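# Start dowel pins upright in every plate hole

## Task

Put a dowel pin into every hole of the plate and press each one down until its entire diameter has entered the straight (non-chamfered) section of the hole a short distance, so the pin stays upright on its own; it does not have to be fully seated.

## Robot and tools

Robot: two 6-joint arms, left_arm and right_arm, each with a two-finger gripper. Scene frame: origin at table-top height midway between the nominal arm bases, +x out over the table, +y toward left_arm, +z up. Calibrated bases: left_arm at (+0.009, +0.304, +0.031) m, right_arm at (+0.032, -0.252, +0.042) m, both almost unrotated (tiny yaw). Arm names do not match image sides. A camera stand is fixed behind the arms.

Row layout: every command row is one flat list of 14 numbers covering both arms, even if one arm stays still: left_arm waist, shoulder, elbow, wrist pitch, wrist yaw, wrist roll, gripper opening, then the same seven for right_arm. Joint numbers are absolute target angles in radians (same scale as the Joint positions line), not offsets. Stated ranges per arm: waist -2.618 to 3.054, shoulder 0.000 to 3.142, elbow 0.000 to 3.142, wrist pitch -1.571 to 1.571, wrist yaw -1.571 to 1.571, wrist roll -2.094 to 2.094; true ends may differ by up to 0.059 rad. A target more than 0.059 past a stated end (and beyond the current angle) gets the call refused; one beyond the real end is clipped and the result may print "joint sent to its limit". Opening is an absolute command on a -1 (closed) to +1 (fully open) scale. Writing 0 is a real command, so resend the current value to leave a gripper unchanged.

Tools:
- execute_actions(actions, cameras): actions is a list of up to 15 rows per action; each row is one 1/30 s control step, and a short list repeats its final row until 15 steps are filled. Empty actions returns full state plus all camera images. cameras takes names, ["all"], or [].
- move(target, speed, blend, opening_speed, grip_force, blocking, cameras): target is one 14-number row or a list of up to 15 rows (waypoints), all joints interpolated together so the hand travels on a curve, with no obstacle avoidance. speed in rad/s (0.01 to 12.57, default 0.5) caps the joint with the longest travel; one value or one per waypoint. blend in rad rounds corners at intermediate waypoints (0 = stop at each). opening_speed is the gripper command rate per second on the -1..+1 scale, at least 0.2. grip_force is newtons per finger pad, 10 to 50 (50 = full), one number or one per arm; it persists, and lower values close slowly. blocking=false returns after about 0.5 s while motion continues; a new move replaces it. Whole list must fit in 10 s. Result ends with a move: line such as done, off_target (resting over 0.035 rad from target), moving, held, fault, plus limits=held if steps were withheld.
- wait(seconds 0 to 10): holds last commands; returns early if a running move ends.
- stop(): brakes a running move.
- zoom_image(camera, region [x0,y0,x1,y1] pixels, max 504x504): enlarges part of the latest image from cam_head_left, cam_head_right, cam_left_wrist or cam_right_wrist (each 896x504).
- read_manual(section): licence texts only.
- finished_scene(scene): ends scene 1 or 2 irreversibly; the pins must stay correct without the robot.

Results: end_effector_position (m) and end_effector_quat_wxyz per gripper, in the scene frame; the point lies between the finger pads about 1 cm short of the tips and may be off by a few cm. Fingers point along gripper +z and open along its y. Joint positions and velocities are per arm in the joint order above, the seventh value being finger gap in metres (0.093 fully open) and its rate. "within noise" means the arm is still. Joint targets shows what the joints are currently driven toward; resend it to hold still. grip_measured is gripper motor position on the -1..+1 scale: pads meet near -0.94, add about 0.0208 per millimetre of object width; readings can be up to 0.02 high. For a firm grip command about 0.24 below the reading for the object width; keep sending it while holding, and release with a value well above it. Joint torques (N m, no gripper) include arm weight and offsets; joints 1-3 wrap at ±28. "joint command not followed" means a clearance check altered targets. Motor temperatures: MOTOR HOT at 75 °C, fault fold at 90 °C, collapse at 100 °C; avoid long stretched holds or pushing against unreachable poses.

Motion notes: each step the waist, shoulder and elbow targets stay within 0.339 rad of measured angles, wrists within 2.2; targets moving the gripper over 200 mm are scaled back. Friction and gravity can leave joints short, especially at long reach; tiny moves may not happen.

Avoid: dropping pins or releasing them while moving, letting anything fall off the table, hard impacts on the table or plate, fast contact, driving far past a contact point (presses harder), arm-to-arm contact or closing a gripper on the other arm's fingers, strain on the wrist camera cables, and any arm fault stops. Loose objects may be nudged occasionally, so check before finishing.

Each tool is called after "Emit:" by a JSON object that holds its "api" and its "payload".

## Session

Emit:
{"api": "execute_actions", "payload": {"actions": []}}

Scene clock: 0.00 s.
left_arm: end_effector_position=(+0.4033, +0.3535, +0.1213) grip_measured=+1.000 end_effector_quat_wxyz=(+0.566, -0.115, +0.815, +0.050) | right_arm: end_effector_position=(+0.4231, -0.2527, +0.1285) grip_measured=+1.000 end_effector_quat_wxyz=(+0.571, +0.032, +0.820, -0.023)
Joint positions: left_arm=[0.051 1.569 0.411 0.79 -0.159 -0.112 0.093] | right_arm=[0.061 1.57 0.371 0.842 0.121 0.044 0.093]
Joint velocities: within noise
Joint torques (N m): no reading
Motor temperatures (°C): left_arm=[27 34 36 34 27 25 31] | right_arm=[28 32 31 36 28 28 24]
Heat: left arm: 36 °C; right arm: 36 °C.
Joint targets: left_arm=[0.051 1.561 0.420 0.797 -0.159 -0.112] | right_arm=[0.061 1.563 0.378 0.843 0.121 0.044]
Tool commands: left_gripper/opening=+1.0 right_gripper/opening=+1.0

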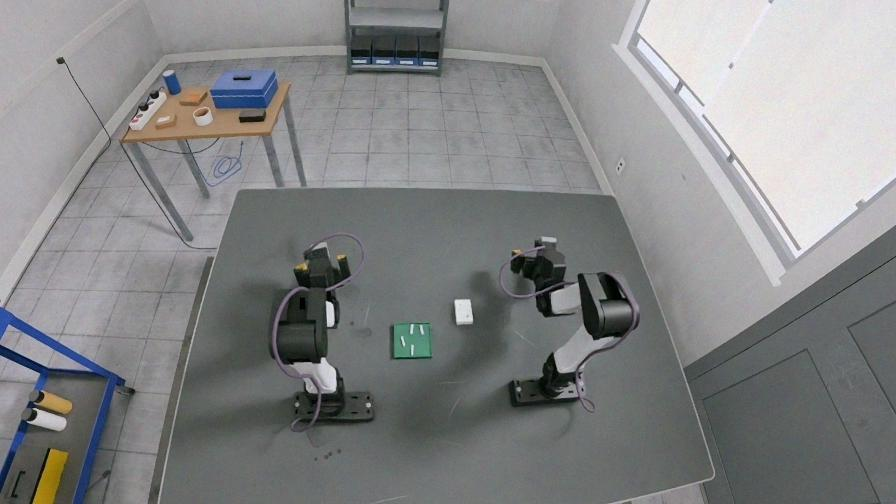

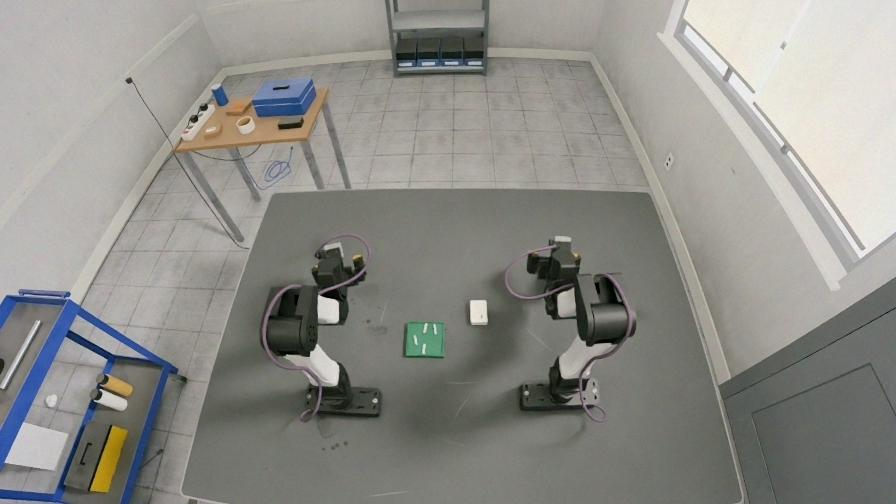

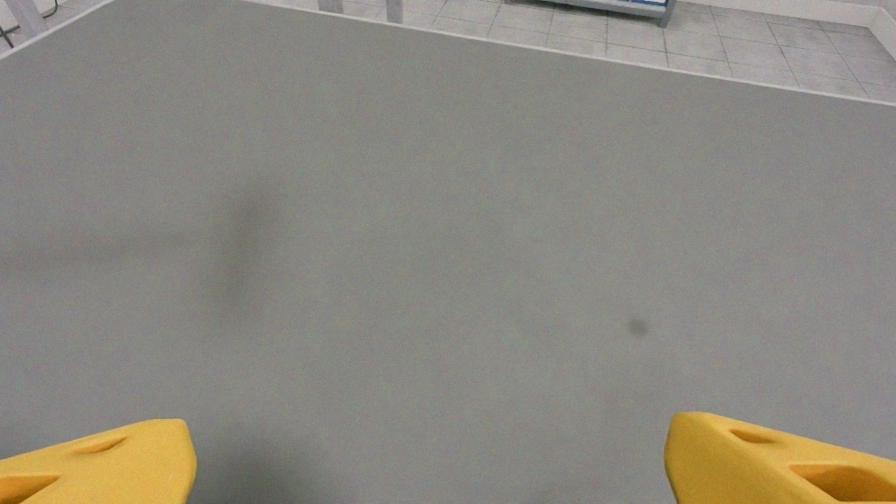

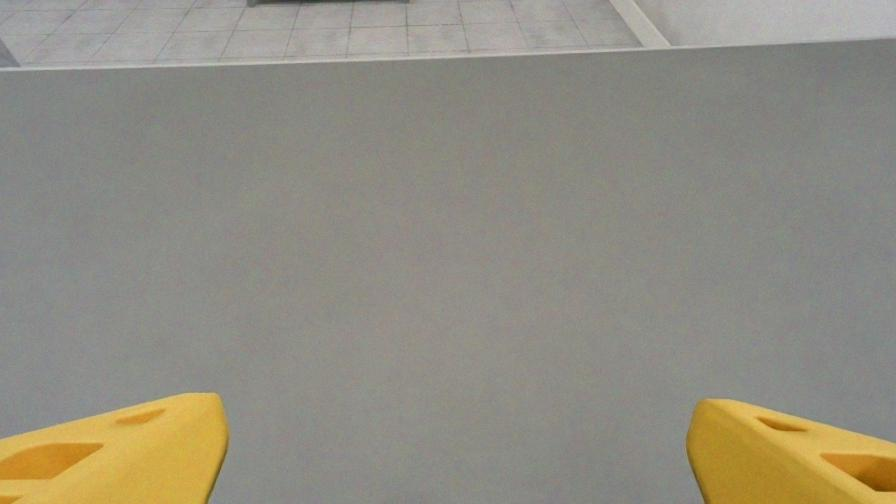

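Emit:
{"api": "zoom_image", "payload": {"camera": "cam_head_left", "region": [370, 270, 500, 380]}}

Emit:
{"api": "zoom_image", "payload": {"camera": "cam_head_right", "region": [380, 270, 510, 380]}}

Scaled by 3.877 from the camera's 896x504 image, which has a finer 1280x720 frame.

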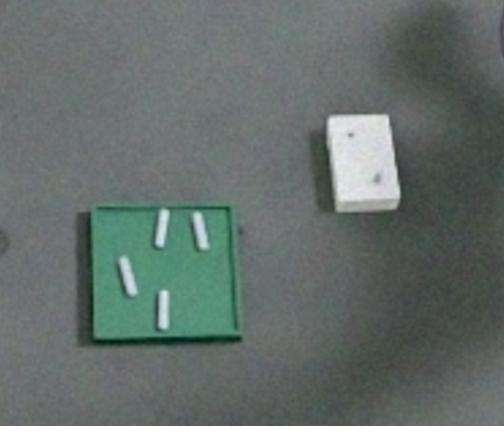

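Scaled by 3.877 from the camera's 896x504 image, which has a finer 1280x720 frame.

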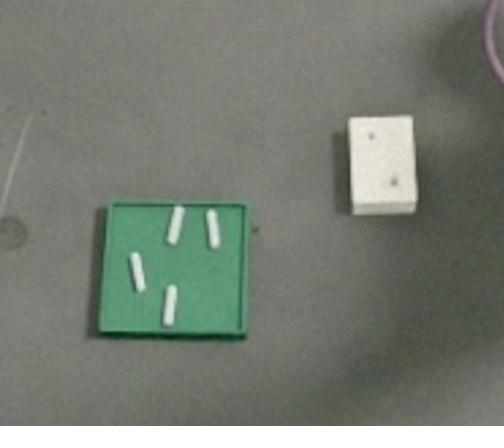

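Emit:
{"api": "move", "payload": {"target": [-0.785,1.608,1.502,-1.465,0,-0.785,1,-0.8,1.563,0.378,0.843,0.121,0.044,1], "speed": 1.2, "cameras": ["all"]}}

Scene clock: 60.57 s.
left_arm: end_effector_position=(+0.2074, +0.1125, +0.1964) grip_measured=+1.000 end_effector_quat_wxyz=(+0.004, +0.001, +1.000, +0.005) | right_arm: end_effector_position=(+0.2883, -0.5471, +0.1285) grip_measured=+1.000 end_effector_quat_wxyz=(+0.510, +0.369, +0.733, -0.257)
Joint positions: left_arm=[-0.781 1.592 1.475 -1.454 -0.014 -0.773 0.093] | right_arm=[-0.792 1.57 0.371 0.842 0.122 0.044 0.093]
Joint torques (N m): left_arm=[-0.13 -5.07 9.57 0.11 0.04 -0.14] | right_arm=[-0.65 -6.04 4.52 2.04 0.07 0]
Motor temperatures (°C): left_arm=[26 36 38 41 26 25 30] | right_arm=[28 37 33 46 27 27 24]
Heat: left arm: 41 °C; right arm: 46 °C.
Joint targets: left_arm=[-0.785 1.608 1.502 -1.465 0.000 -0.785] | right_arm=[-0.800 1.563 0.378 0.843 0.121 0.044]
move: done

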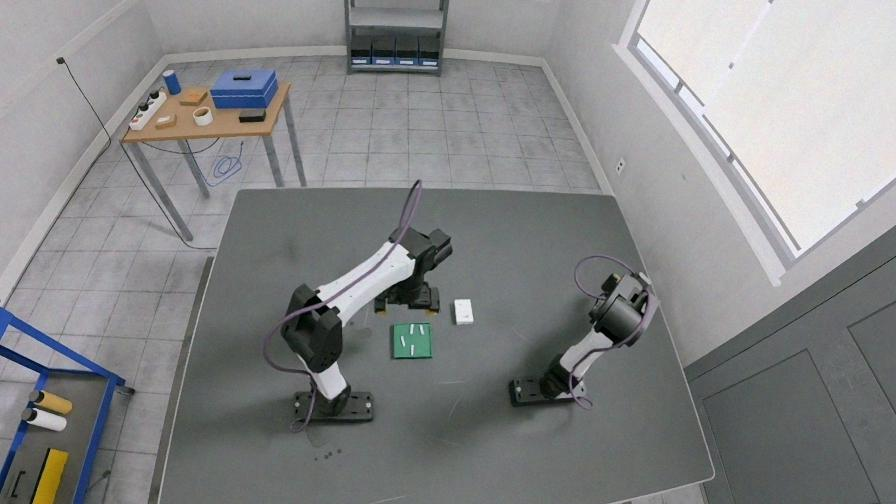

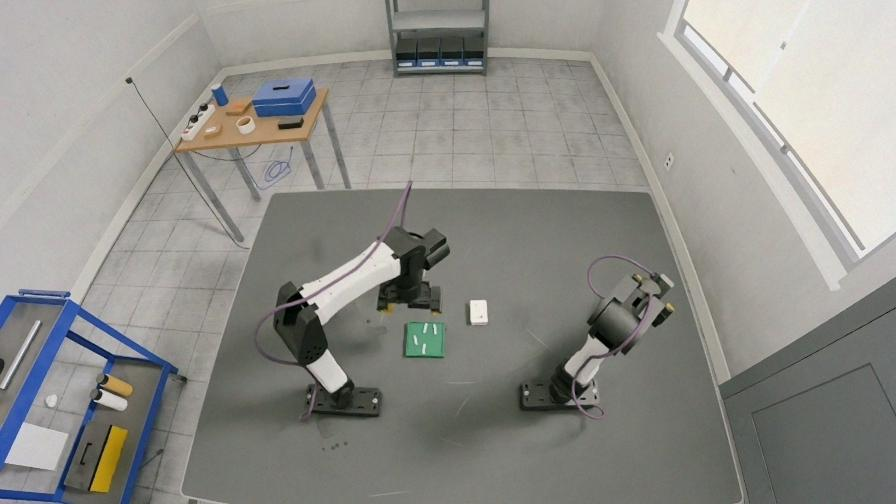

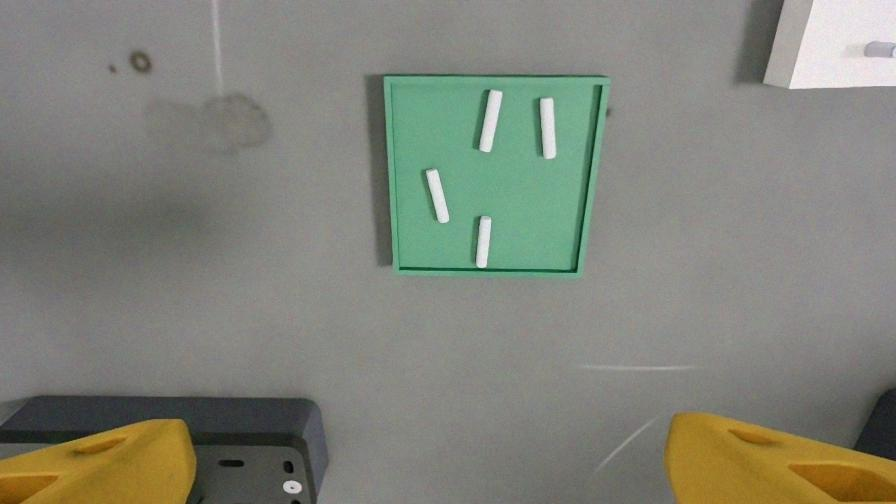

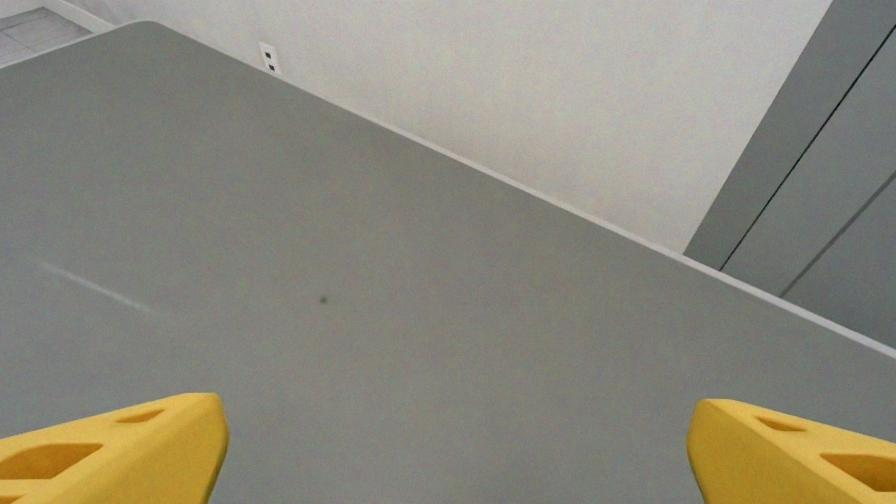

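Emit:
{"api": "move", "payload": {"target": [-0.977,1.889,1.786,-1.147,0,-0.977,1,-0.8,1.563,0.378,0.843,0.121,0.044,1], "speed": 0.8, "cameras": ["cam_left_wrist"]}}

Emit:
{"api": "zoom_image", "payload": {"camera": "cam_left_wrist", "region": [300, 100, 600, 400]}}

Scene clock: 81.60 s.
left_arm: end_effector_position=(+0.2458, -0.0413, +0.1927) grip_measured=+1.000 end_effector_quat_wxyz=(+0.084, +0.003, +0.990, -0.115) | right_arm: end_effector_position=(+0.2883, -0.5471, +0.1285) grip_measured=+1.000 end_effector_quat_wxyz=(+0.510, +0.369, +0.733, -0.257)
Joint positions: left_arm=[-0.979 1.879 1.757 -1.164 -0.009 -0.964 0.093] | right_arm=[-0.792 1.57 0.371 0.842 0.122 0.044 0.093]
Joint torques (N m): left_arm=[0.39 -8.32 10.3 1.06 -0.03 -0.12] | right_arm=[-0.65 -5.83 4.56 2.1 0.05 -0.02]
Heat: left arm: 39 °C; right arm: 47 °C.
Joint targets: left_arm=[-0.977 1.889 1.786 -1.147 0.000 -0.977] | right_arm=[-0.800 1.563 0.378 0.843 0.121 0.044]
move: done
Images, in order (width x height): cam_left_wrist 896x504.

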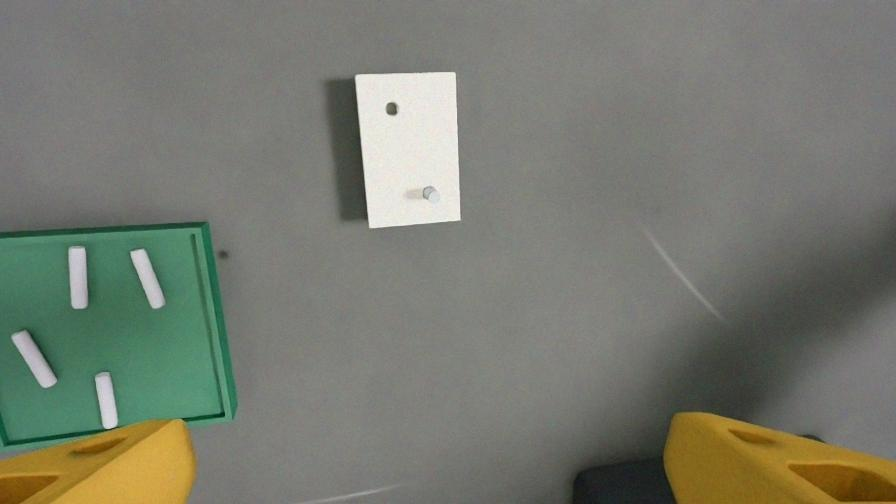

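Scaled by 1.680 from the camera's 896x504 image, which has a finer 1280x720 frame.

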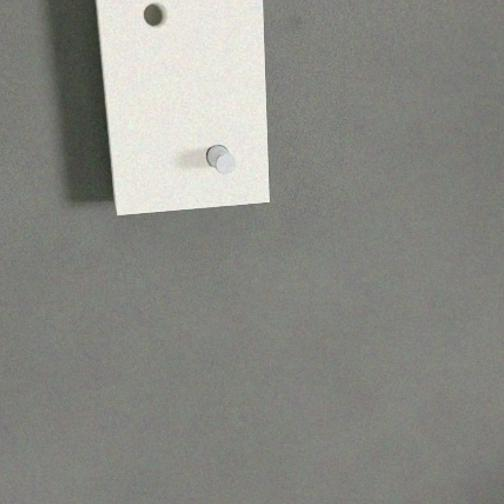

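Emit:
{"api": "zoom_image", "payload": {"camera": "cam_left_wrist", "region": [370, 80, 470, 230]}}

Scaled by 3.360 from the camera's 896x504 image, which has a finer 1280x720 frame.

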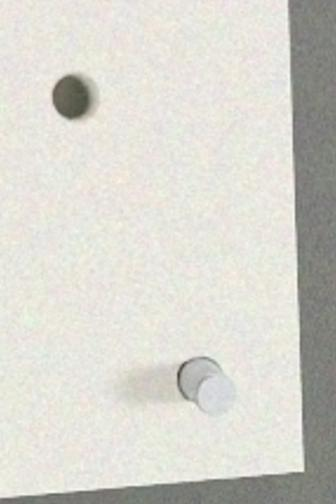

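Emit:
{"api": "move", "payload": {"target": [-0.783,1.845,1.297,-1.281,0.22,-0.661,-0.2,-0.8,1.563,0.378,0.843,0.121,0.044,1], "speed": 0.8, "cameras": ["cam_left_wrist"]}}

Scene clock: 121.67 s.
left_arm: end_effector_position=(+0.1782, +0.0882, +0.0822) grip_measured=-0.198 end_effector_quat_wxyz=(-0.171, +0.038, +0.984, +0.016) | right_arm: end_effector_position=(+0.2883, -0.5471, +0.1285) grip_measured=+1.000 end_effector_quat_wxyz=(+0.510, +0.369, +0.733, -0.257)
Joint positions: left_arm=[-0.785 1.879 1.3 -1.271 0.205 -0.673 0.036] | right_arm=[-0.792 1.57 0.371 0.842 0.122 0.044 0.093]
Joint torques (N m): left_arm=[0.46 -10.99 5.72 -0.57 0.19 0.04] | right_arm=[-0.73 -5.87 4.48 2.08 0.07 0.01]
Motor temperatures (°C): left_arm=[26 38 40 36 26 25 30] | right_arm=[28 38 34 49 27 27 24]
Heat: left arm: 40 °C; right arm: 49 °C.
Joint targets: left_arm=[-0.783 1.845 1.297 -1.281 0.220 -0.661] | right_arm=[-0.800 1.563 0.378 0.843 0.121 0.044]
move: done
Images, in order (width x height): cam_left_wrist 896x504.

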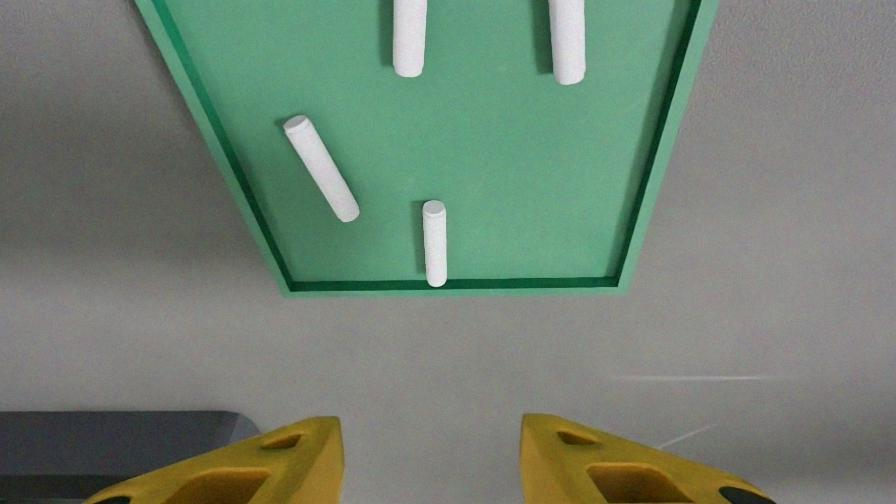

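Emit:
{"api": "move", "payload": {"target": [-0.794,1.934,1.168,-1.088,0.232,-0.665,-0.2,-0.8,1.563,0.378,0.843,0.121,0.044,1], "speed": 0.4, "cameras": ["cam_left_wrist"]}}

Scene clock: 132.27 s.
left_arm: end_effector_position=(+0.1709, +0.0915, +0.0390) grip_measured=-0.198 end_effector_quat_wxyz=(-0.176, +0.038, +0.984, +0.012) | right_arm: end_effector_position=(+0.2883, -0.5471, +0.1285) grip_measured=+1.000 end_effector_quat_wxyz=(+0.510, +0.369, +0.733, -0.257)
Joint positions: left_arm=[-0.789 1.924 1.171 -1.101 0.218 -0.672 0.036] | right_arm=[-0.792 1.57 0.371 0.842 0.122 0.044 0.093]
Joint torques (N m): left_arm=[-0.31 -7.17 5.16 -0.31 0.13 0.03] | right_arm=[-0.7 -5.94 4.63 2.1 -0.03 0.02]
Heat: left arm: 40 °C; right arm: 50 °C.
Joint targets: left_arm=[-0.794 1.934 1.168 -1.088 0.232 -0.665] | right_arm=[-0.800 1.563 0.378 0.843 0.121 0.044]
move: done
Images, in order (width x height): cam_left_wrist 896x504.

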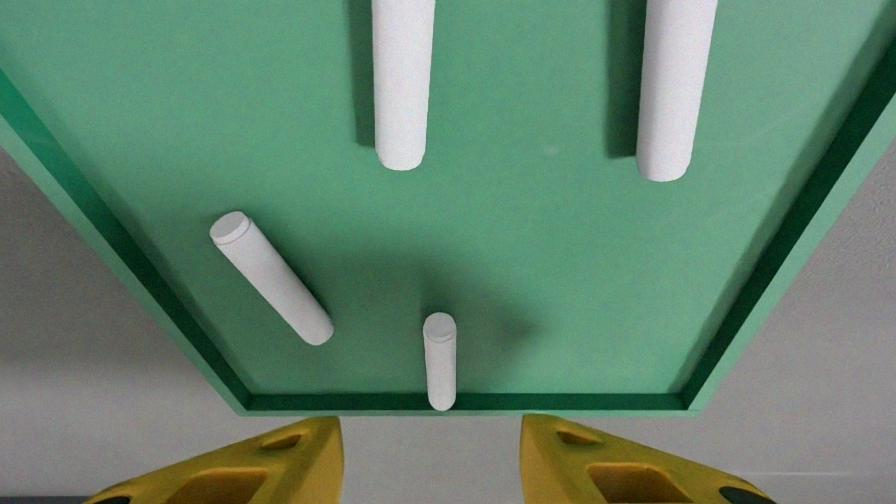

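Emit:
{"api": "move", "payload": {"target": [-0.811,1.947,1.110,-1.001,0.238,-0.676,-0.3,-0.8,1.563,0.378,0.843,0.121,0.044,1], "speed": 0.3, "cameras": ["cam_left_wrist"]}}

Scene clock: 154.20 s.
left_arm: end_effector_position=(+0.1649, +0.0905, +0.0277) grip_measured=-0.299 end_effector_quat_wxyz=(-0.175, +0.045, +0.983, +0.008) | right_arm: end_effector_position=(+0.2883, -0.5471, +0.1285) grip_measured=+1.000 end_effector_quat_wxyz=(+0.510, +0.369, +0.733, -0.257)
Joint positions: left_arm=[-0.802 1.928 1.127 -1.042 0.226 -0.672 0.031] | right_arm=[-0.792 1.57 0.371 0.842 0.122 0.044 0.093]
Joint torques (N m): left_arm=[-0.62 -6.2 3.73 0.01 0.14 -0.08] | right_arm=[-0.62 -6.04 4.3 2.08 0.04 -0.02]
Heat: left arm: 39 °C; right arm: 51 °C.
Joint targets: left_arm=[-0.811 1.947 1.110 -1.001 0.238 -0.676] | right_arm=[-0.800 1.563 0.378 0.843 0.121 0.044]
move: off_target (left_arm); left_arm: the wrist pitch is farthest, 0.041 rad from its target
Images, in order (width x height): cam_left_wrist 896x504.

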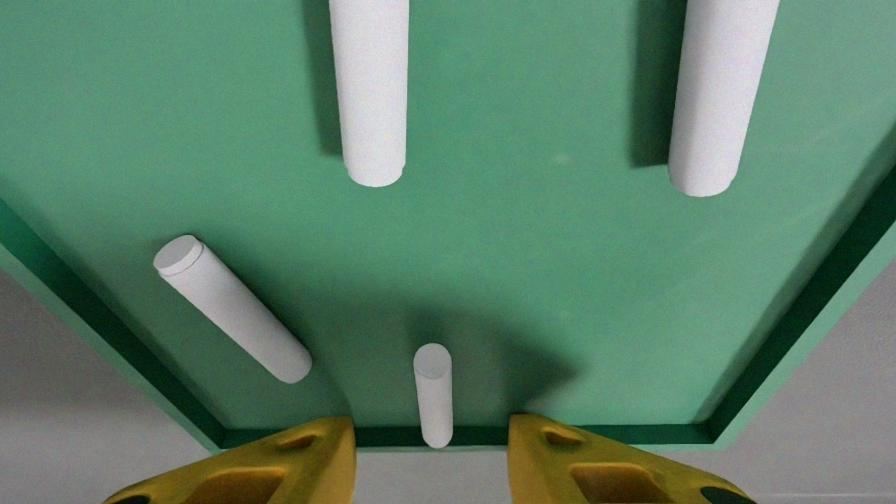

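Emit:
{"api": "move", "payload": {"target": [-0.829,1.940,1.070,-0.964,0.242,-0.694,-0.3,-0.8,1.563,0.378,0.843,0.121,0.044,1], "speed": 0.2, "cameras": ["cam_left_wrist"]}}

Scene clock: 168.90 s.
left_arm: end_effector_position=(+0.1550, +0.0897, +0.0255) grip_measured=-0.299 end_effector_quat_wxyz=(-0.190, +0.044, +0.981, +0.001) | right_arm: end_effector_position=(+0.2883, -0.5471, +0.1285) grip_measured=+1.000 end_effector_quat_wxyz=(+0.510, +0.369, +0.733, -0.257)
Joint positions: left_arm=[-0.812 1.926 1.103 -1.033 0.257 -0.677 0.031] | right_arm=[-0.792 1.57 0.371 0.842 0.122 0.044 0.093]
Joint torques (N m): left_arm=[-1.31 -6.57 1.99 0.31 -0.11 -0.17] | right_arm=[-0.83 -6 4.26 2.08 0.05 0.01]
Heat: left arm: 38 °C; right arm: 51 °C.
Joint targets: left_arm=[-0.829 1.940 1.070 -0.964 0.242 -0.694] | right_arm=[-0.800 1.563 0.378 0.843 0.121 0.044]
move: off_target (left_arm); left_arm: the wrist pitch is farthest, 0.069 rad from its target
Images, in order (width x height): cam_left_wrist 896x504.

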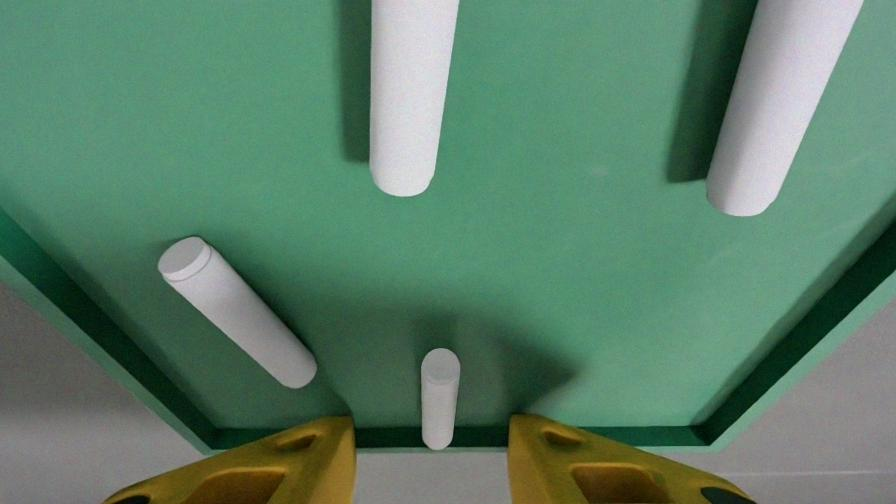

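Emit:
{"api": "zoom_image", "payload": {"camera": "cam_left_wrist", "region": [300, 320, 600, 504]}}

Scaled by 1.680 from the camera's 896x504 image, which has a finer 1280x720 frame.

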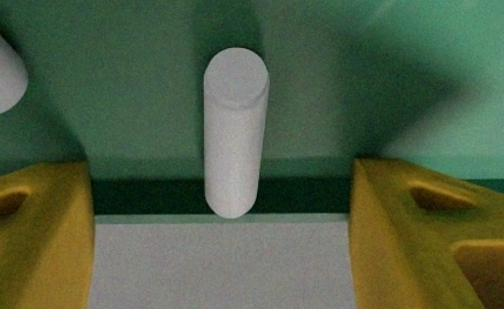

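Emit:
{"api": "move", "payload": {"target": [[-0.805,1.916,1.141,-1.05,0.235,-0.676,-0.3,-0.8,1.563,0.378,0.843,0.121,0.044,1],[-0.805,1.96,1.100,-0.98,0.235,-0.676,-0.3,-0.8,1.563,0.378,0.843,0.121,0.044,1]], "speed": 0.25, "cameras": ["cam_left_wrist"]}}

Scene clock: 185.97 s.
left_arm: end_effector_position=(+0.1612, +0.0862, +0.0257) grip_measured=-0.299 end_effector_quat_wxyz=(-0.181, +0.044, +0.982, -0.003) | right_arm: end_effector_position=(+0.2883, -0.5471, +0.1285) grip_measured=+1.000 end_effector_quat_wxyz=(+0.510, +0.369, +0.733, -0.257)
Joint positions: left_arm=[-0.808 1.932 1.119 -1.026 0.251 -0.678 0.031] | right_arm=[-0.792 1.57 0.371 0.842 0.122 0.044 0.093]
Joint torques (N m): left_arm=[0.46 -5.41 3.49 0.08 -0.11 -0.02] | right_arm=[-0.65 -6.01 4.46 2.04 0.03 -0.08]
Heat: left arm: 37 °C; right arm: 52 °C.
Joint targets: left_arm=[-0.805 1.960 1.100 -0.980 0.235 -0.676] | right_arm=[-0.800 1.563 0.378 0.843 0.121 0.044]
move: off_target (left_arm); left_arm: the wrist pitch is farthest, 0.046 rad from its target
Images, in order (width x height): cam_left_wrist 896x504.

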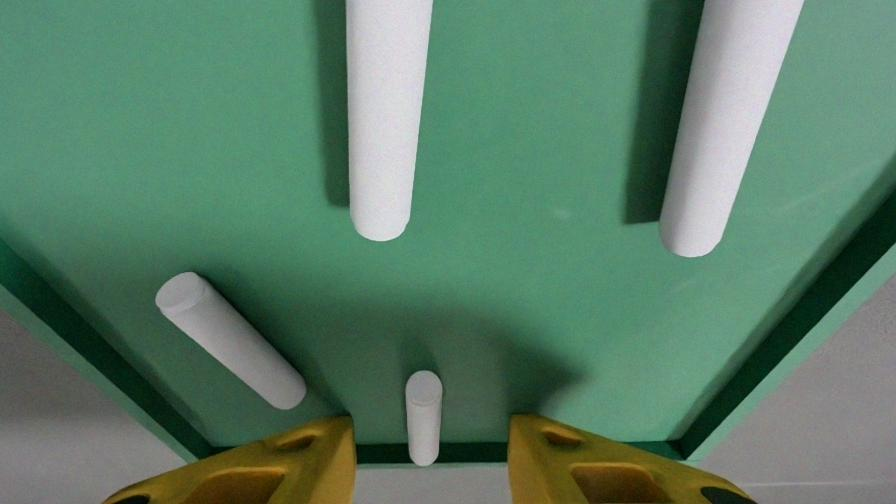

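Emit:
{"api": "move", "payload": {"target": [[-0.786,1.9395,1.180,-1.07,0.215,-0.662,-0.3,-0.8,1.563,0.378,0.843,0.121,0.044,1],[-0.786,1.97,1.148,-1.02,0.215,-0.662,-0.3,-0.8,1.563,0.378,0.843,0.121,0.044,1]], "speed": 0.25, "cameras": ["cam_left_wrist"]}}

Scene clock: 203.07 s.
left_arm: end_effector_position=(+0.1713, +0.0872, +0.0269) grip_measured=-0.299 end_effector_quat_wxyz=(-0.177, +0.039, +0.983, +0.005) | right_arm: end_effector_position=(+0.2883, -0.5471, +0.1285) grip_measured=+1.000 end_effector_quat_wxyz=(+0.510, +0.369, +0.733, -0.257)
Joint positions: left_arm=[-0.791 1.952 1.157 -1.049 0.231 -0.672 0.031] | right_arm=[-0.792 1.57 0.371 0.842 0.122 0.044 0.093]
Joint torques (N m): left_arm=[0.59 -6.57 4.55 -0.12 -0.13 0.05] | right_arm=[-0.59 -5.94 4.22 2.09 0.1 0.01]
Heat: left arm: 37 °C; right arm: 53 °C.
Joint targets: left_arm=[-0.786 1.970 1.148 -1.020 0.215 -0.662] | right_arm=[-0.800 1.563 0.378 0.843 0.121 0.044]
move: done
Images, in order (width x height): cam_left_wrist 896x504.

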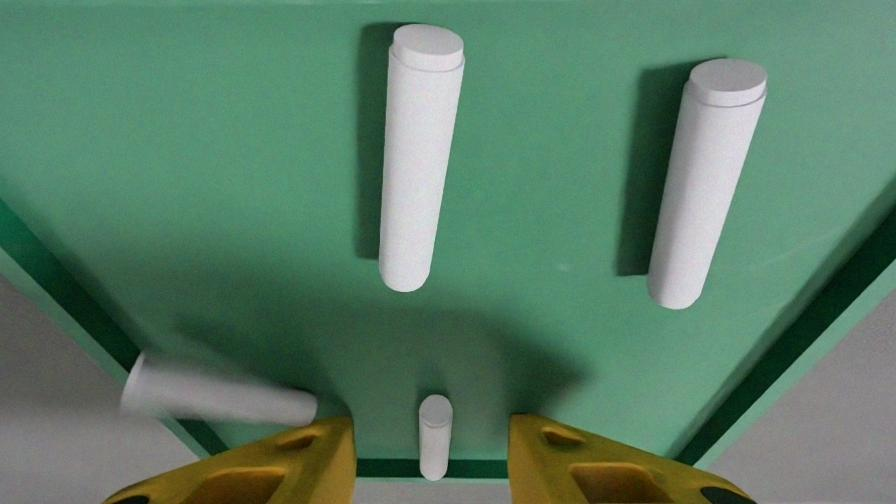

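Emit:
{"api": "move", "payload": {"target": [[-0.781,1.980,1.165,-1.026,0.215,-0.662,-0.3,-0.8,1.563,0.378,0.843,0.121,0.044,1],[-0.781,1.978,1.168,-1.03,0.215,-0.662,-1,-0.8,1.563,0.378,0.843,0.121,0.044,1]], "speed": 0.25, "grip_force": 25, "cameras": ["cam_left_wrist"]}}

Scene clock: 212.20 s.
left_arm: end_effector_position=(+0.1715, +0.0874, +0.0265) grip_measured=-0.873 end_effector_quat_wxyz=(-0.180, +0.037, +0.983, +0.003) | right_arm: end_effector_position=(+0.2883, -0.5471, +0.1285) grip_measured=+1.000 end_effector_quat_wxyz=(+0.510, +0.369, +0.733, -0.257)
Joint positions: left_arm=[-0.786 1.955 1.157 -1.049 0.236 -0.67 0.003] | right_arm=[-0.792 1.57 0.371 0.842 0.122 0.044 0.093]
Joint torques (N m): left_arm=[0.68 -6.02 6.6 -0.22 -0.16 0.04] | right_arm=[-0.65 -6.01 4.48 2.12 0.1 0.01]
Heat: left arm: 37 °C; right arm: 53 °C.
Joint targets: left_arm=[-0.781 1.978 1.168 -1.030 0.215 -0.662] | right_arm=[-0.800 1.563 0.378 0.843 0.121 0.044]
grip_force (N): 25, 25
move: done
Images, in order (width x height): cam_left_wrist 896x504.

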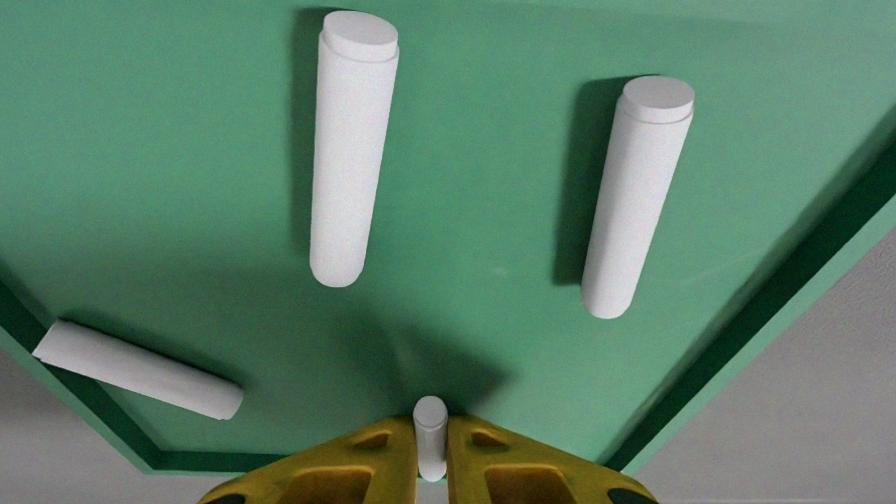

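Emit:
{"api": "move", "payload": {"target": [-0.781,1.849,1.335,-1.327,0.225,-0.662,-1,-0.8,1.563,0.378,0.843,0.121,0.044,1], "speed": 0.4, "grip_force": 45, "cameras": ["cam_left_wrist"]}}

Emit:
{"api": "zoom_image", "payload": {"camera": "cam_left_wrist", "region": [350, 350, 520, 504]}}

Scene clock: 218.10 s.
left_arm: end_effector_position=(+0.1712, +0.0884, +0.0877) grip_measured=-0.940 end_effector_quat_wxyz=(-0.191, +0.036, +0.981, +0.015) | right_arm: end_effector_position=(+0.2883, -0.5471, +0.1285) grip_measured=+1.000 end_effector_quat_wxyz=(+0.510, +0.369, +0.733, -0.257)
Joint positions: left_arm=[-0.786 1.882 1.314 -1.313 0.234 -0.67 0] | right_arm=[-0.792 1.57 0.371 0.842 0.122 0.044 0.093]
Joint torques (N m): left_arm=[0.65 -10.93 8.16 -0.75 -0.04 0.03] | right_arm=[-0.57 -6.01 4.52 2.12 -0.01 -0.03]
Heat: left arm: 37 °C; right arm: 53 °C.
Joint targets: left_arm=[-0.781 1.849 1.335 -1.327 0.225 -0.662] | right_arm=[-0.800 1.563 0.378 0.843 0.121 0.044]
grip_force (N): 45, 45
move: done
Images, in order (width x height): cam_left_wrist 896x504.

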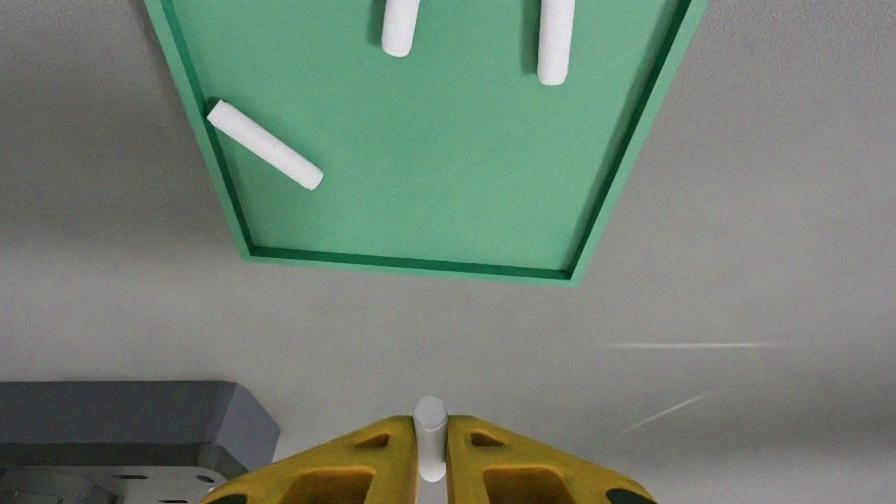

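Scaled by 2.965 from the camera's 896x504 image, which has a finer 1280x720 frame.

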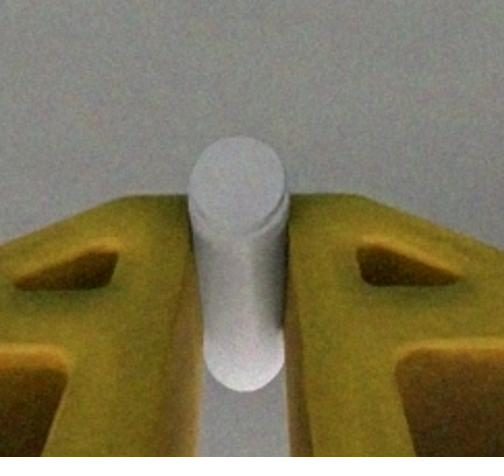

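Emit:
{"api": "move", "payload": {"target": [-0.886,1.871,0.645,0.874,0,0,-1,-0.8,1.563,0.378,0.843,0.121,0.044,1], "speed": 0.7, "cameras": ["cam_left_wrist","cam_head_left","cam_head_right"]}}

Scene clock: 245.13 s.
left_arm: end_effector_position=(+0.3059, -0.0544, +0.1069) grip_measured=-0.942 end_effector_quat_wxyz=(+0.514, +0.345, +0.744, -0.250) | right_arm: end_effector_position=(+0.2883, -0.5471, +0.1285) grip_measured=+1.000 end_effector_quat_wxyz=(+0.510, +0.369, +0.733, -0.257)
Joint positions: left_arm=[-0.88 1.853 0.652 0.848 0.013 -0.013 0] | right_arm=[-0.792 1.57 0.371 0.842 0.122 0.044 0.093]
Joint torques (N m): left_arm=[-0.28 -6.22 5.3 2.66 -0.19 0.11] | right_arm=[-0.88 -5.97 4.64 2.03 0.02 0.01]
Motor temperatures (°C): left_arm=[26 41 37 33 26 25 31] | right_arm=[27 38 34 54 26 27 24]
Heat: left arm: 41 °C; right arm: 54 °C.
Joint targets: left_arm=[-0.886 1.871 0.645 0.874 0.000 0.000] | right_arm=[-0.800 1.563 0.378 0.843 0.121 0.044]
grip_force (N): 45, 45
move: done
Images, in order (width x height): cam_head_left 896x504, cam_head_right 896x504, cam_left_wrist 896x504.

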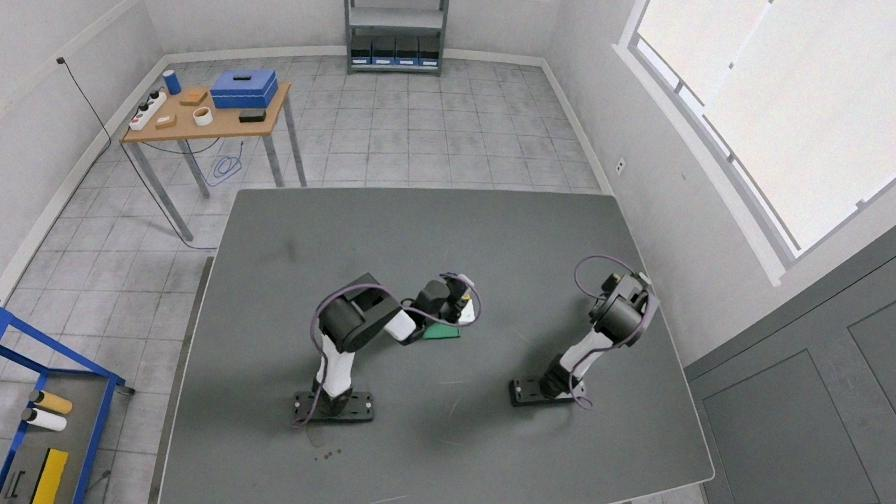

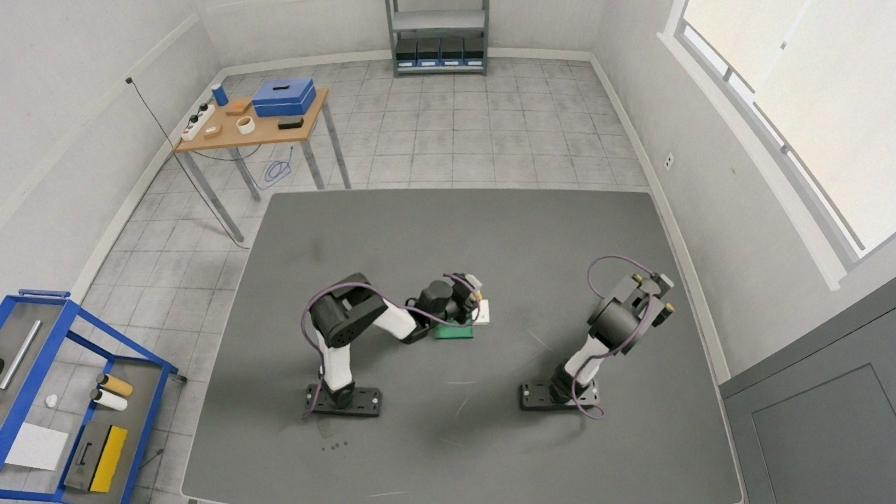

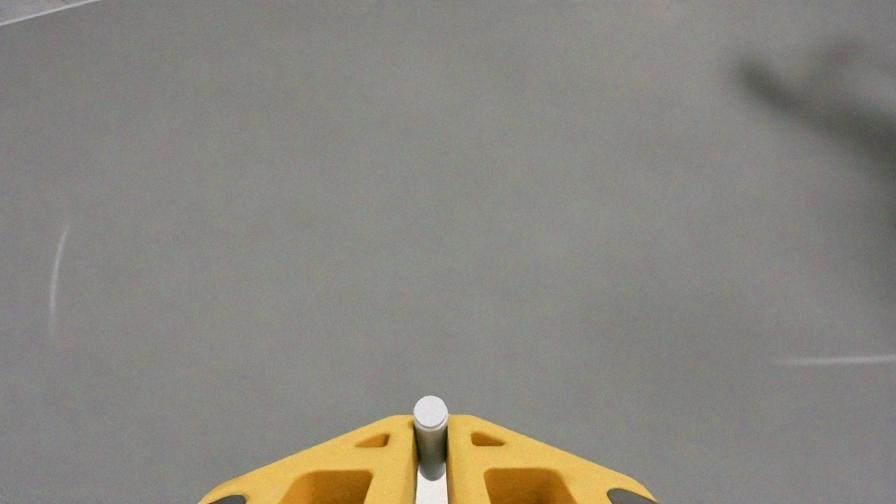

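Emit:
{"api": "move", "payload": {"target": [-0.892,1.715,0.393,0.970,-0.013,0.01,-1,-0.8,1.563,0.378,0.843,0.121,0.044,1], "speed": 0.6, "cameras": ["cam_left_wrist"]}}

Scene clock: 251.80 s.
left_arm: end_effector_position=(+0.2650, -0.0058, +0.0837) grip_measured=-0.942 end_effector_quat_wxyz=(+0.499, +0.354, +0.755, -0.235) | right_arm: end_effector_position=(+0.2883, -0.5471, +0.1285) grip_measured=+1.000 end_effector_quat_wxyz=(+0.510, +0.369, +0.733, -0.257)
Joint positions: left_arm=[-0.886 1.745 0.399 0.945 0 -0.002 0] | right_arm=[-0.792 1.57 0.371 0.842 0.122 0.044 0.093]
Joint torques (N m): left_arm=[-0.35 -8.95 4.6 2.61 -0.18 0.07] | right_arm=[-0.53 -6.11 4.45 2.12 0.09 0.08]
Heat: left arm: 40 °C; right arm: 54 °C.
Joint targets: left_arm=[-0.892 1.715 0.393 0.970 -0.013 0.010] | right_arm=[-0.800 1.563 0.378 0.843 0.121 0.044]
grip_force (N): 45, 45
move: done
Images, in order (width x height): cam_left_wrist 896x504.

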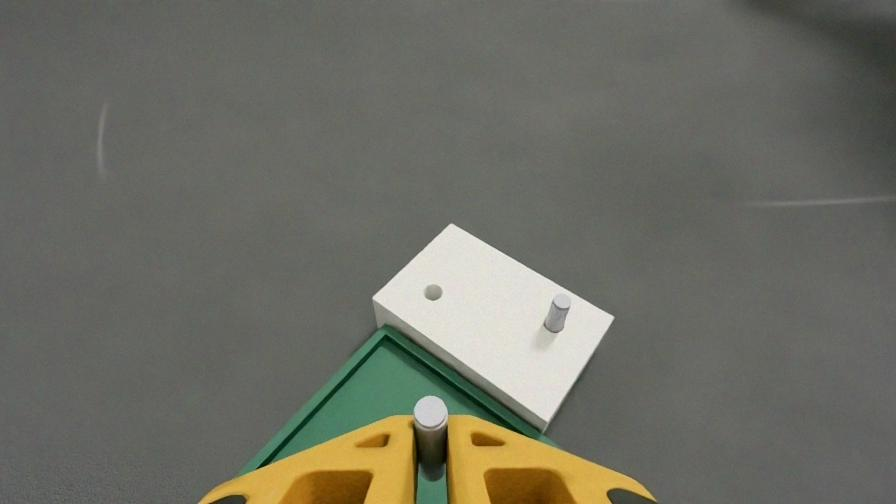

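Emit:
{"api": "move", "payload": {"target": [-0.892,2.003,0.552,1.101,-0.013,0.01,-1,-0.8,1.563,0.378,0.843,0.121,0.044,1], "speed": 0.4, "cameras": ["cam_left_wrist"]}}

Scene clock: 267.87 s.
left_arm: end_effector_position=(+0.2890, -0.0346, +0.0579) grip_measured=-0.942 end_effector_quat_wxyz=(+0.507, +0.352, +0.750, -0.238) | right_arm: end_effector_position=(+0.2883, -0.5471, +0.1285) grip_measured=+1.000 end_effector_quat_wxyz=(+0.510, +0.369, +0.733, -0.257)
Joint positions: left_arm=[-0.886 1.99 0.532 1.076 -0.001 -0.002 0] | right_arm=[-0.792 1.57 0.371 0.842 0.122 0.044 0.093]
Joint torques (N m): left_arm=[-0.34 -6.56 6.64 2.64 -0.18 0.07] | right_arm=[-0.73 -5.87 4.49 2.07 -0.01 0.01]
Motor temperatures (°C): left_arm=[26 40 37 39 26 25 31] | right_arm=[27 38 35 55 26 27 24]
Heat: left arm: 40 °C; right arm: 55 °C.
Joint targets: left_arm=[-0.892 2.003 0.552 1.101 -0.013 0.010] | right_arm=[-0.800 1.563 0.378 0.843 0.121 0.044]
grip_force (N): 45, 45
move: done
Images, in order (width x height): cam_left_wrist 896x504.

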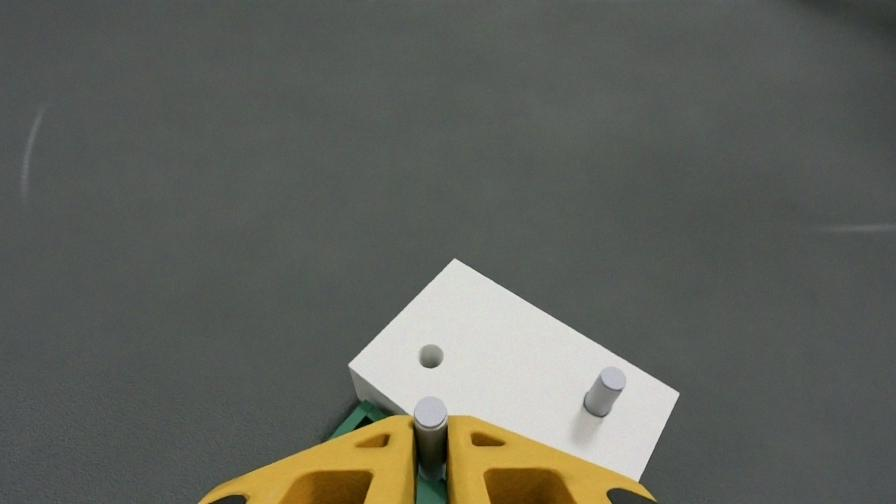

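Emit:
{"api": "move", "payload": {"target": [-0.892,2.127,0.703,1.091,-0.013,0.01,-1,-0.8,1.563,0.378,0.843,0.121,0.044,1], "speed": 0.3, "cameras": ["cam_left_wrist"]}}

Emit:
{"api": "zoom_image", "payload": {"camera": "cam_left_wrist", "region": [360, 370, 510, 504]}}

Scene clock: 280.23 s.
left_arm: end_effector_position=(+0.3145, -0.0653, +0.0562) grip_measured=-0.942 end_effector_quat_wxyz=(+0.522, +0.347, +0.740, -0.245) | right_arm: end_effector_position=(+0.2883, -0.5471, +0.1285) grip_measured=+1.000 end_effector_quat_wxyz=(+0.510, +0.369, +0.733, -0.257)
Joint positions: left_arm=[-0.886 2.109 0.687 1.082 -0.001 -0.002 0] | right_arm=[-0.792 1.57 0.371 0.842 0.122 0.044 0.093]
Joint torques (N m): left_arm=[-0.35 -7.08 6.45 2.47 -0.17 0.07] | right_arm=[-0.75 -6.06 4.45 2.06 0.04 -0.01]
Motor temperatures (°C): left_arm=[26 38 37 41 26 25 31] | right_arm=[27 38 35 55 26 27 24]
Heat: left arm: 41 °C; right arm: 55 °C.
Joint targets: left_arm=[-0.892 2.127 0.703 1.091 -0.013 0.010] | right_arm=[-0.800 1.563 0.378 0.843 0.121 0.044]
grip_force (N): 45, 45
move: done
Images, in order (width x height): cam_left_wrist 896x504.

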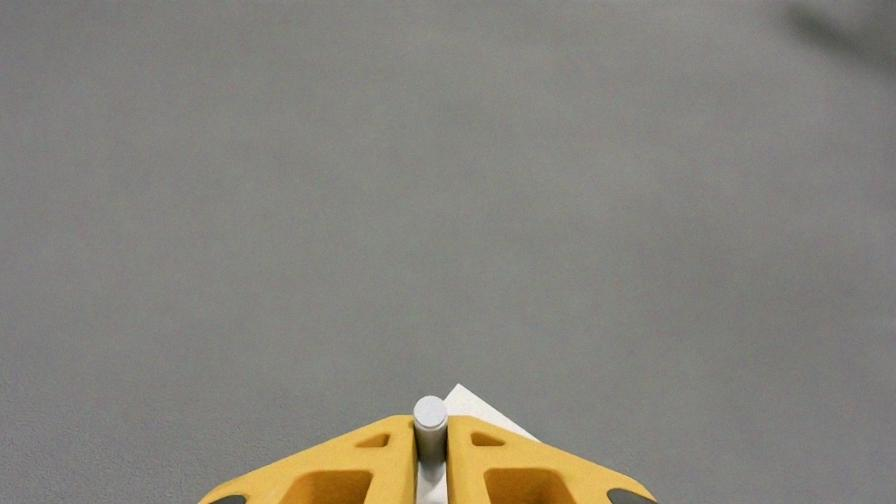

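Scaled by 3.360 from the camera's 896x504 image, which has a finer 1280x720 frame.

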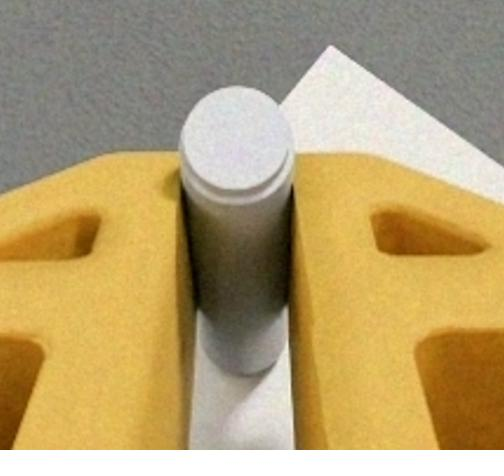

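Emit:
{"api": "zoom_image", "payload": {"camera": "cam_left_wrist", "region": [410, 454, 460, 504]}}

Scaled by 10.080 from the camera's 896x504 image, which has a finer 1280x720 frame.

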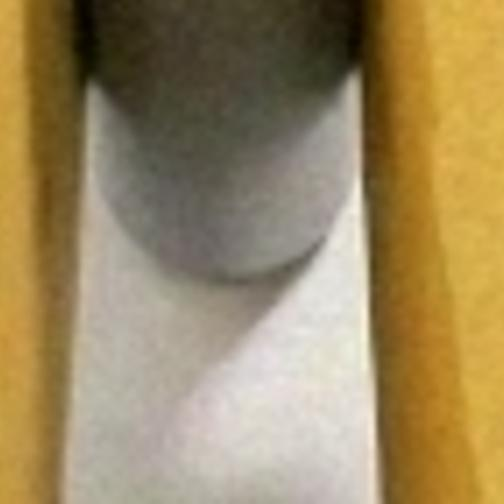

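Emit:
{"api": "move", "payload": {"target": [-0.892,2.160,0.703,1.106,-0.013,0.01,-1,-0.8,1.563,0.378,0.843,0.121,0.044,1], "speed": 0.15, "cameras": ["cam_left_wrist"]}}

Emit:
{"api": "zoom_image", "payload": {"camera": "cam_left_wrist", "region": [395, 424, 475, 504]}}

Scene clock: 295.57 s.
left_arm: end_effector_position=(+0.3161, -0.0671, +0.0552) grip_measured=-0.942 end_effector_quat_wxyz=(+0.530, +0.344, +0.734, -0.249) | right_arm: end_effector_position=(+0.2883, -0.5471, +0.1285) grip_measured=+1.000 end_effector_quat_wxyz=(+0.510, +0.369, +0.733, -0.257)
Joint positions: left_arm=[-0.886 2.137 0.691 1.127 -0.001 -0.001 0] | right_arm=[-0.792 1.57 0.371 0.842 0.122 0.044 0.093]
Joint torques (N m): left_arm=[-0.32 -6.8 5.9 2.16 -0.18 0.07] | right_arm=[-0.77 -5.9 4.48 2.02 0.06 -0.01]
Motor temperatures (°C): left_arm=[25 37 37 40 26 25 31] | right_arm=[27 38 35 56 26 27 24]
Heat: left arm: 40 °C; right arm: 56 °C.
Joint targets: left_arm=[-0.892 2.160 0.703 1.106 -0.013 0.010] | right_arm=[-0.800 1.563 0.378 0.843 0.121 0.044]
grip_force (N): 45, 45
move: done
Images, in order (width x height): cam_left_wrist 896x504.

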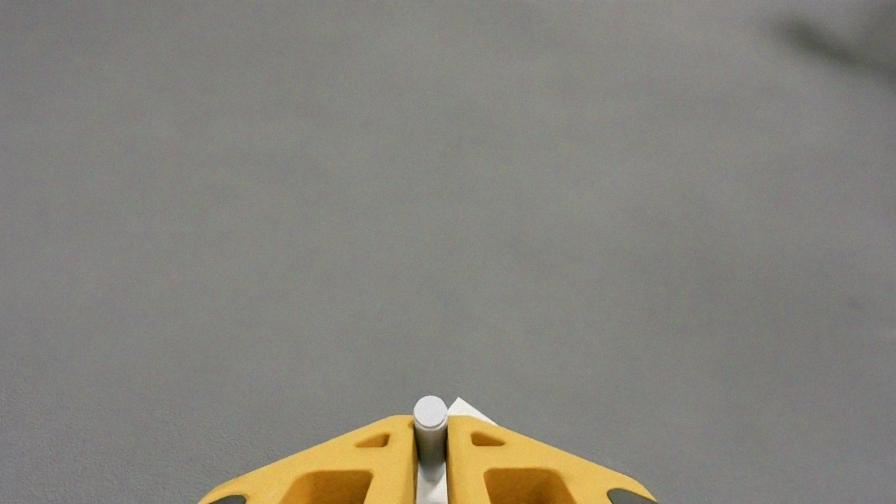

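Scaled by 6.300 from the camera's 896x504 image, which has a finer 1280x720 frame.

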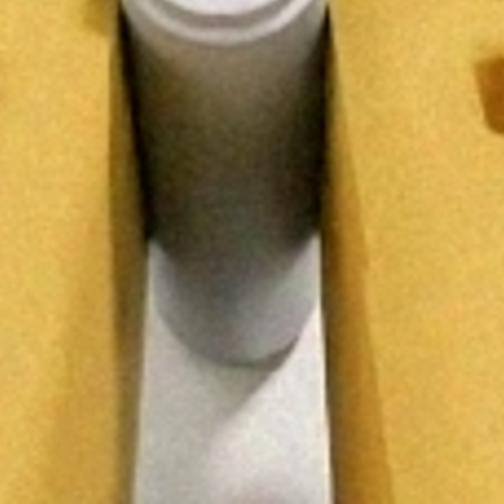

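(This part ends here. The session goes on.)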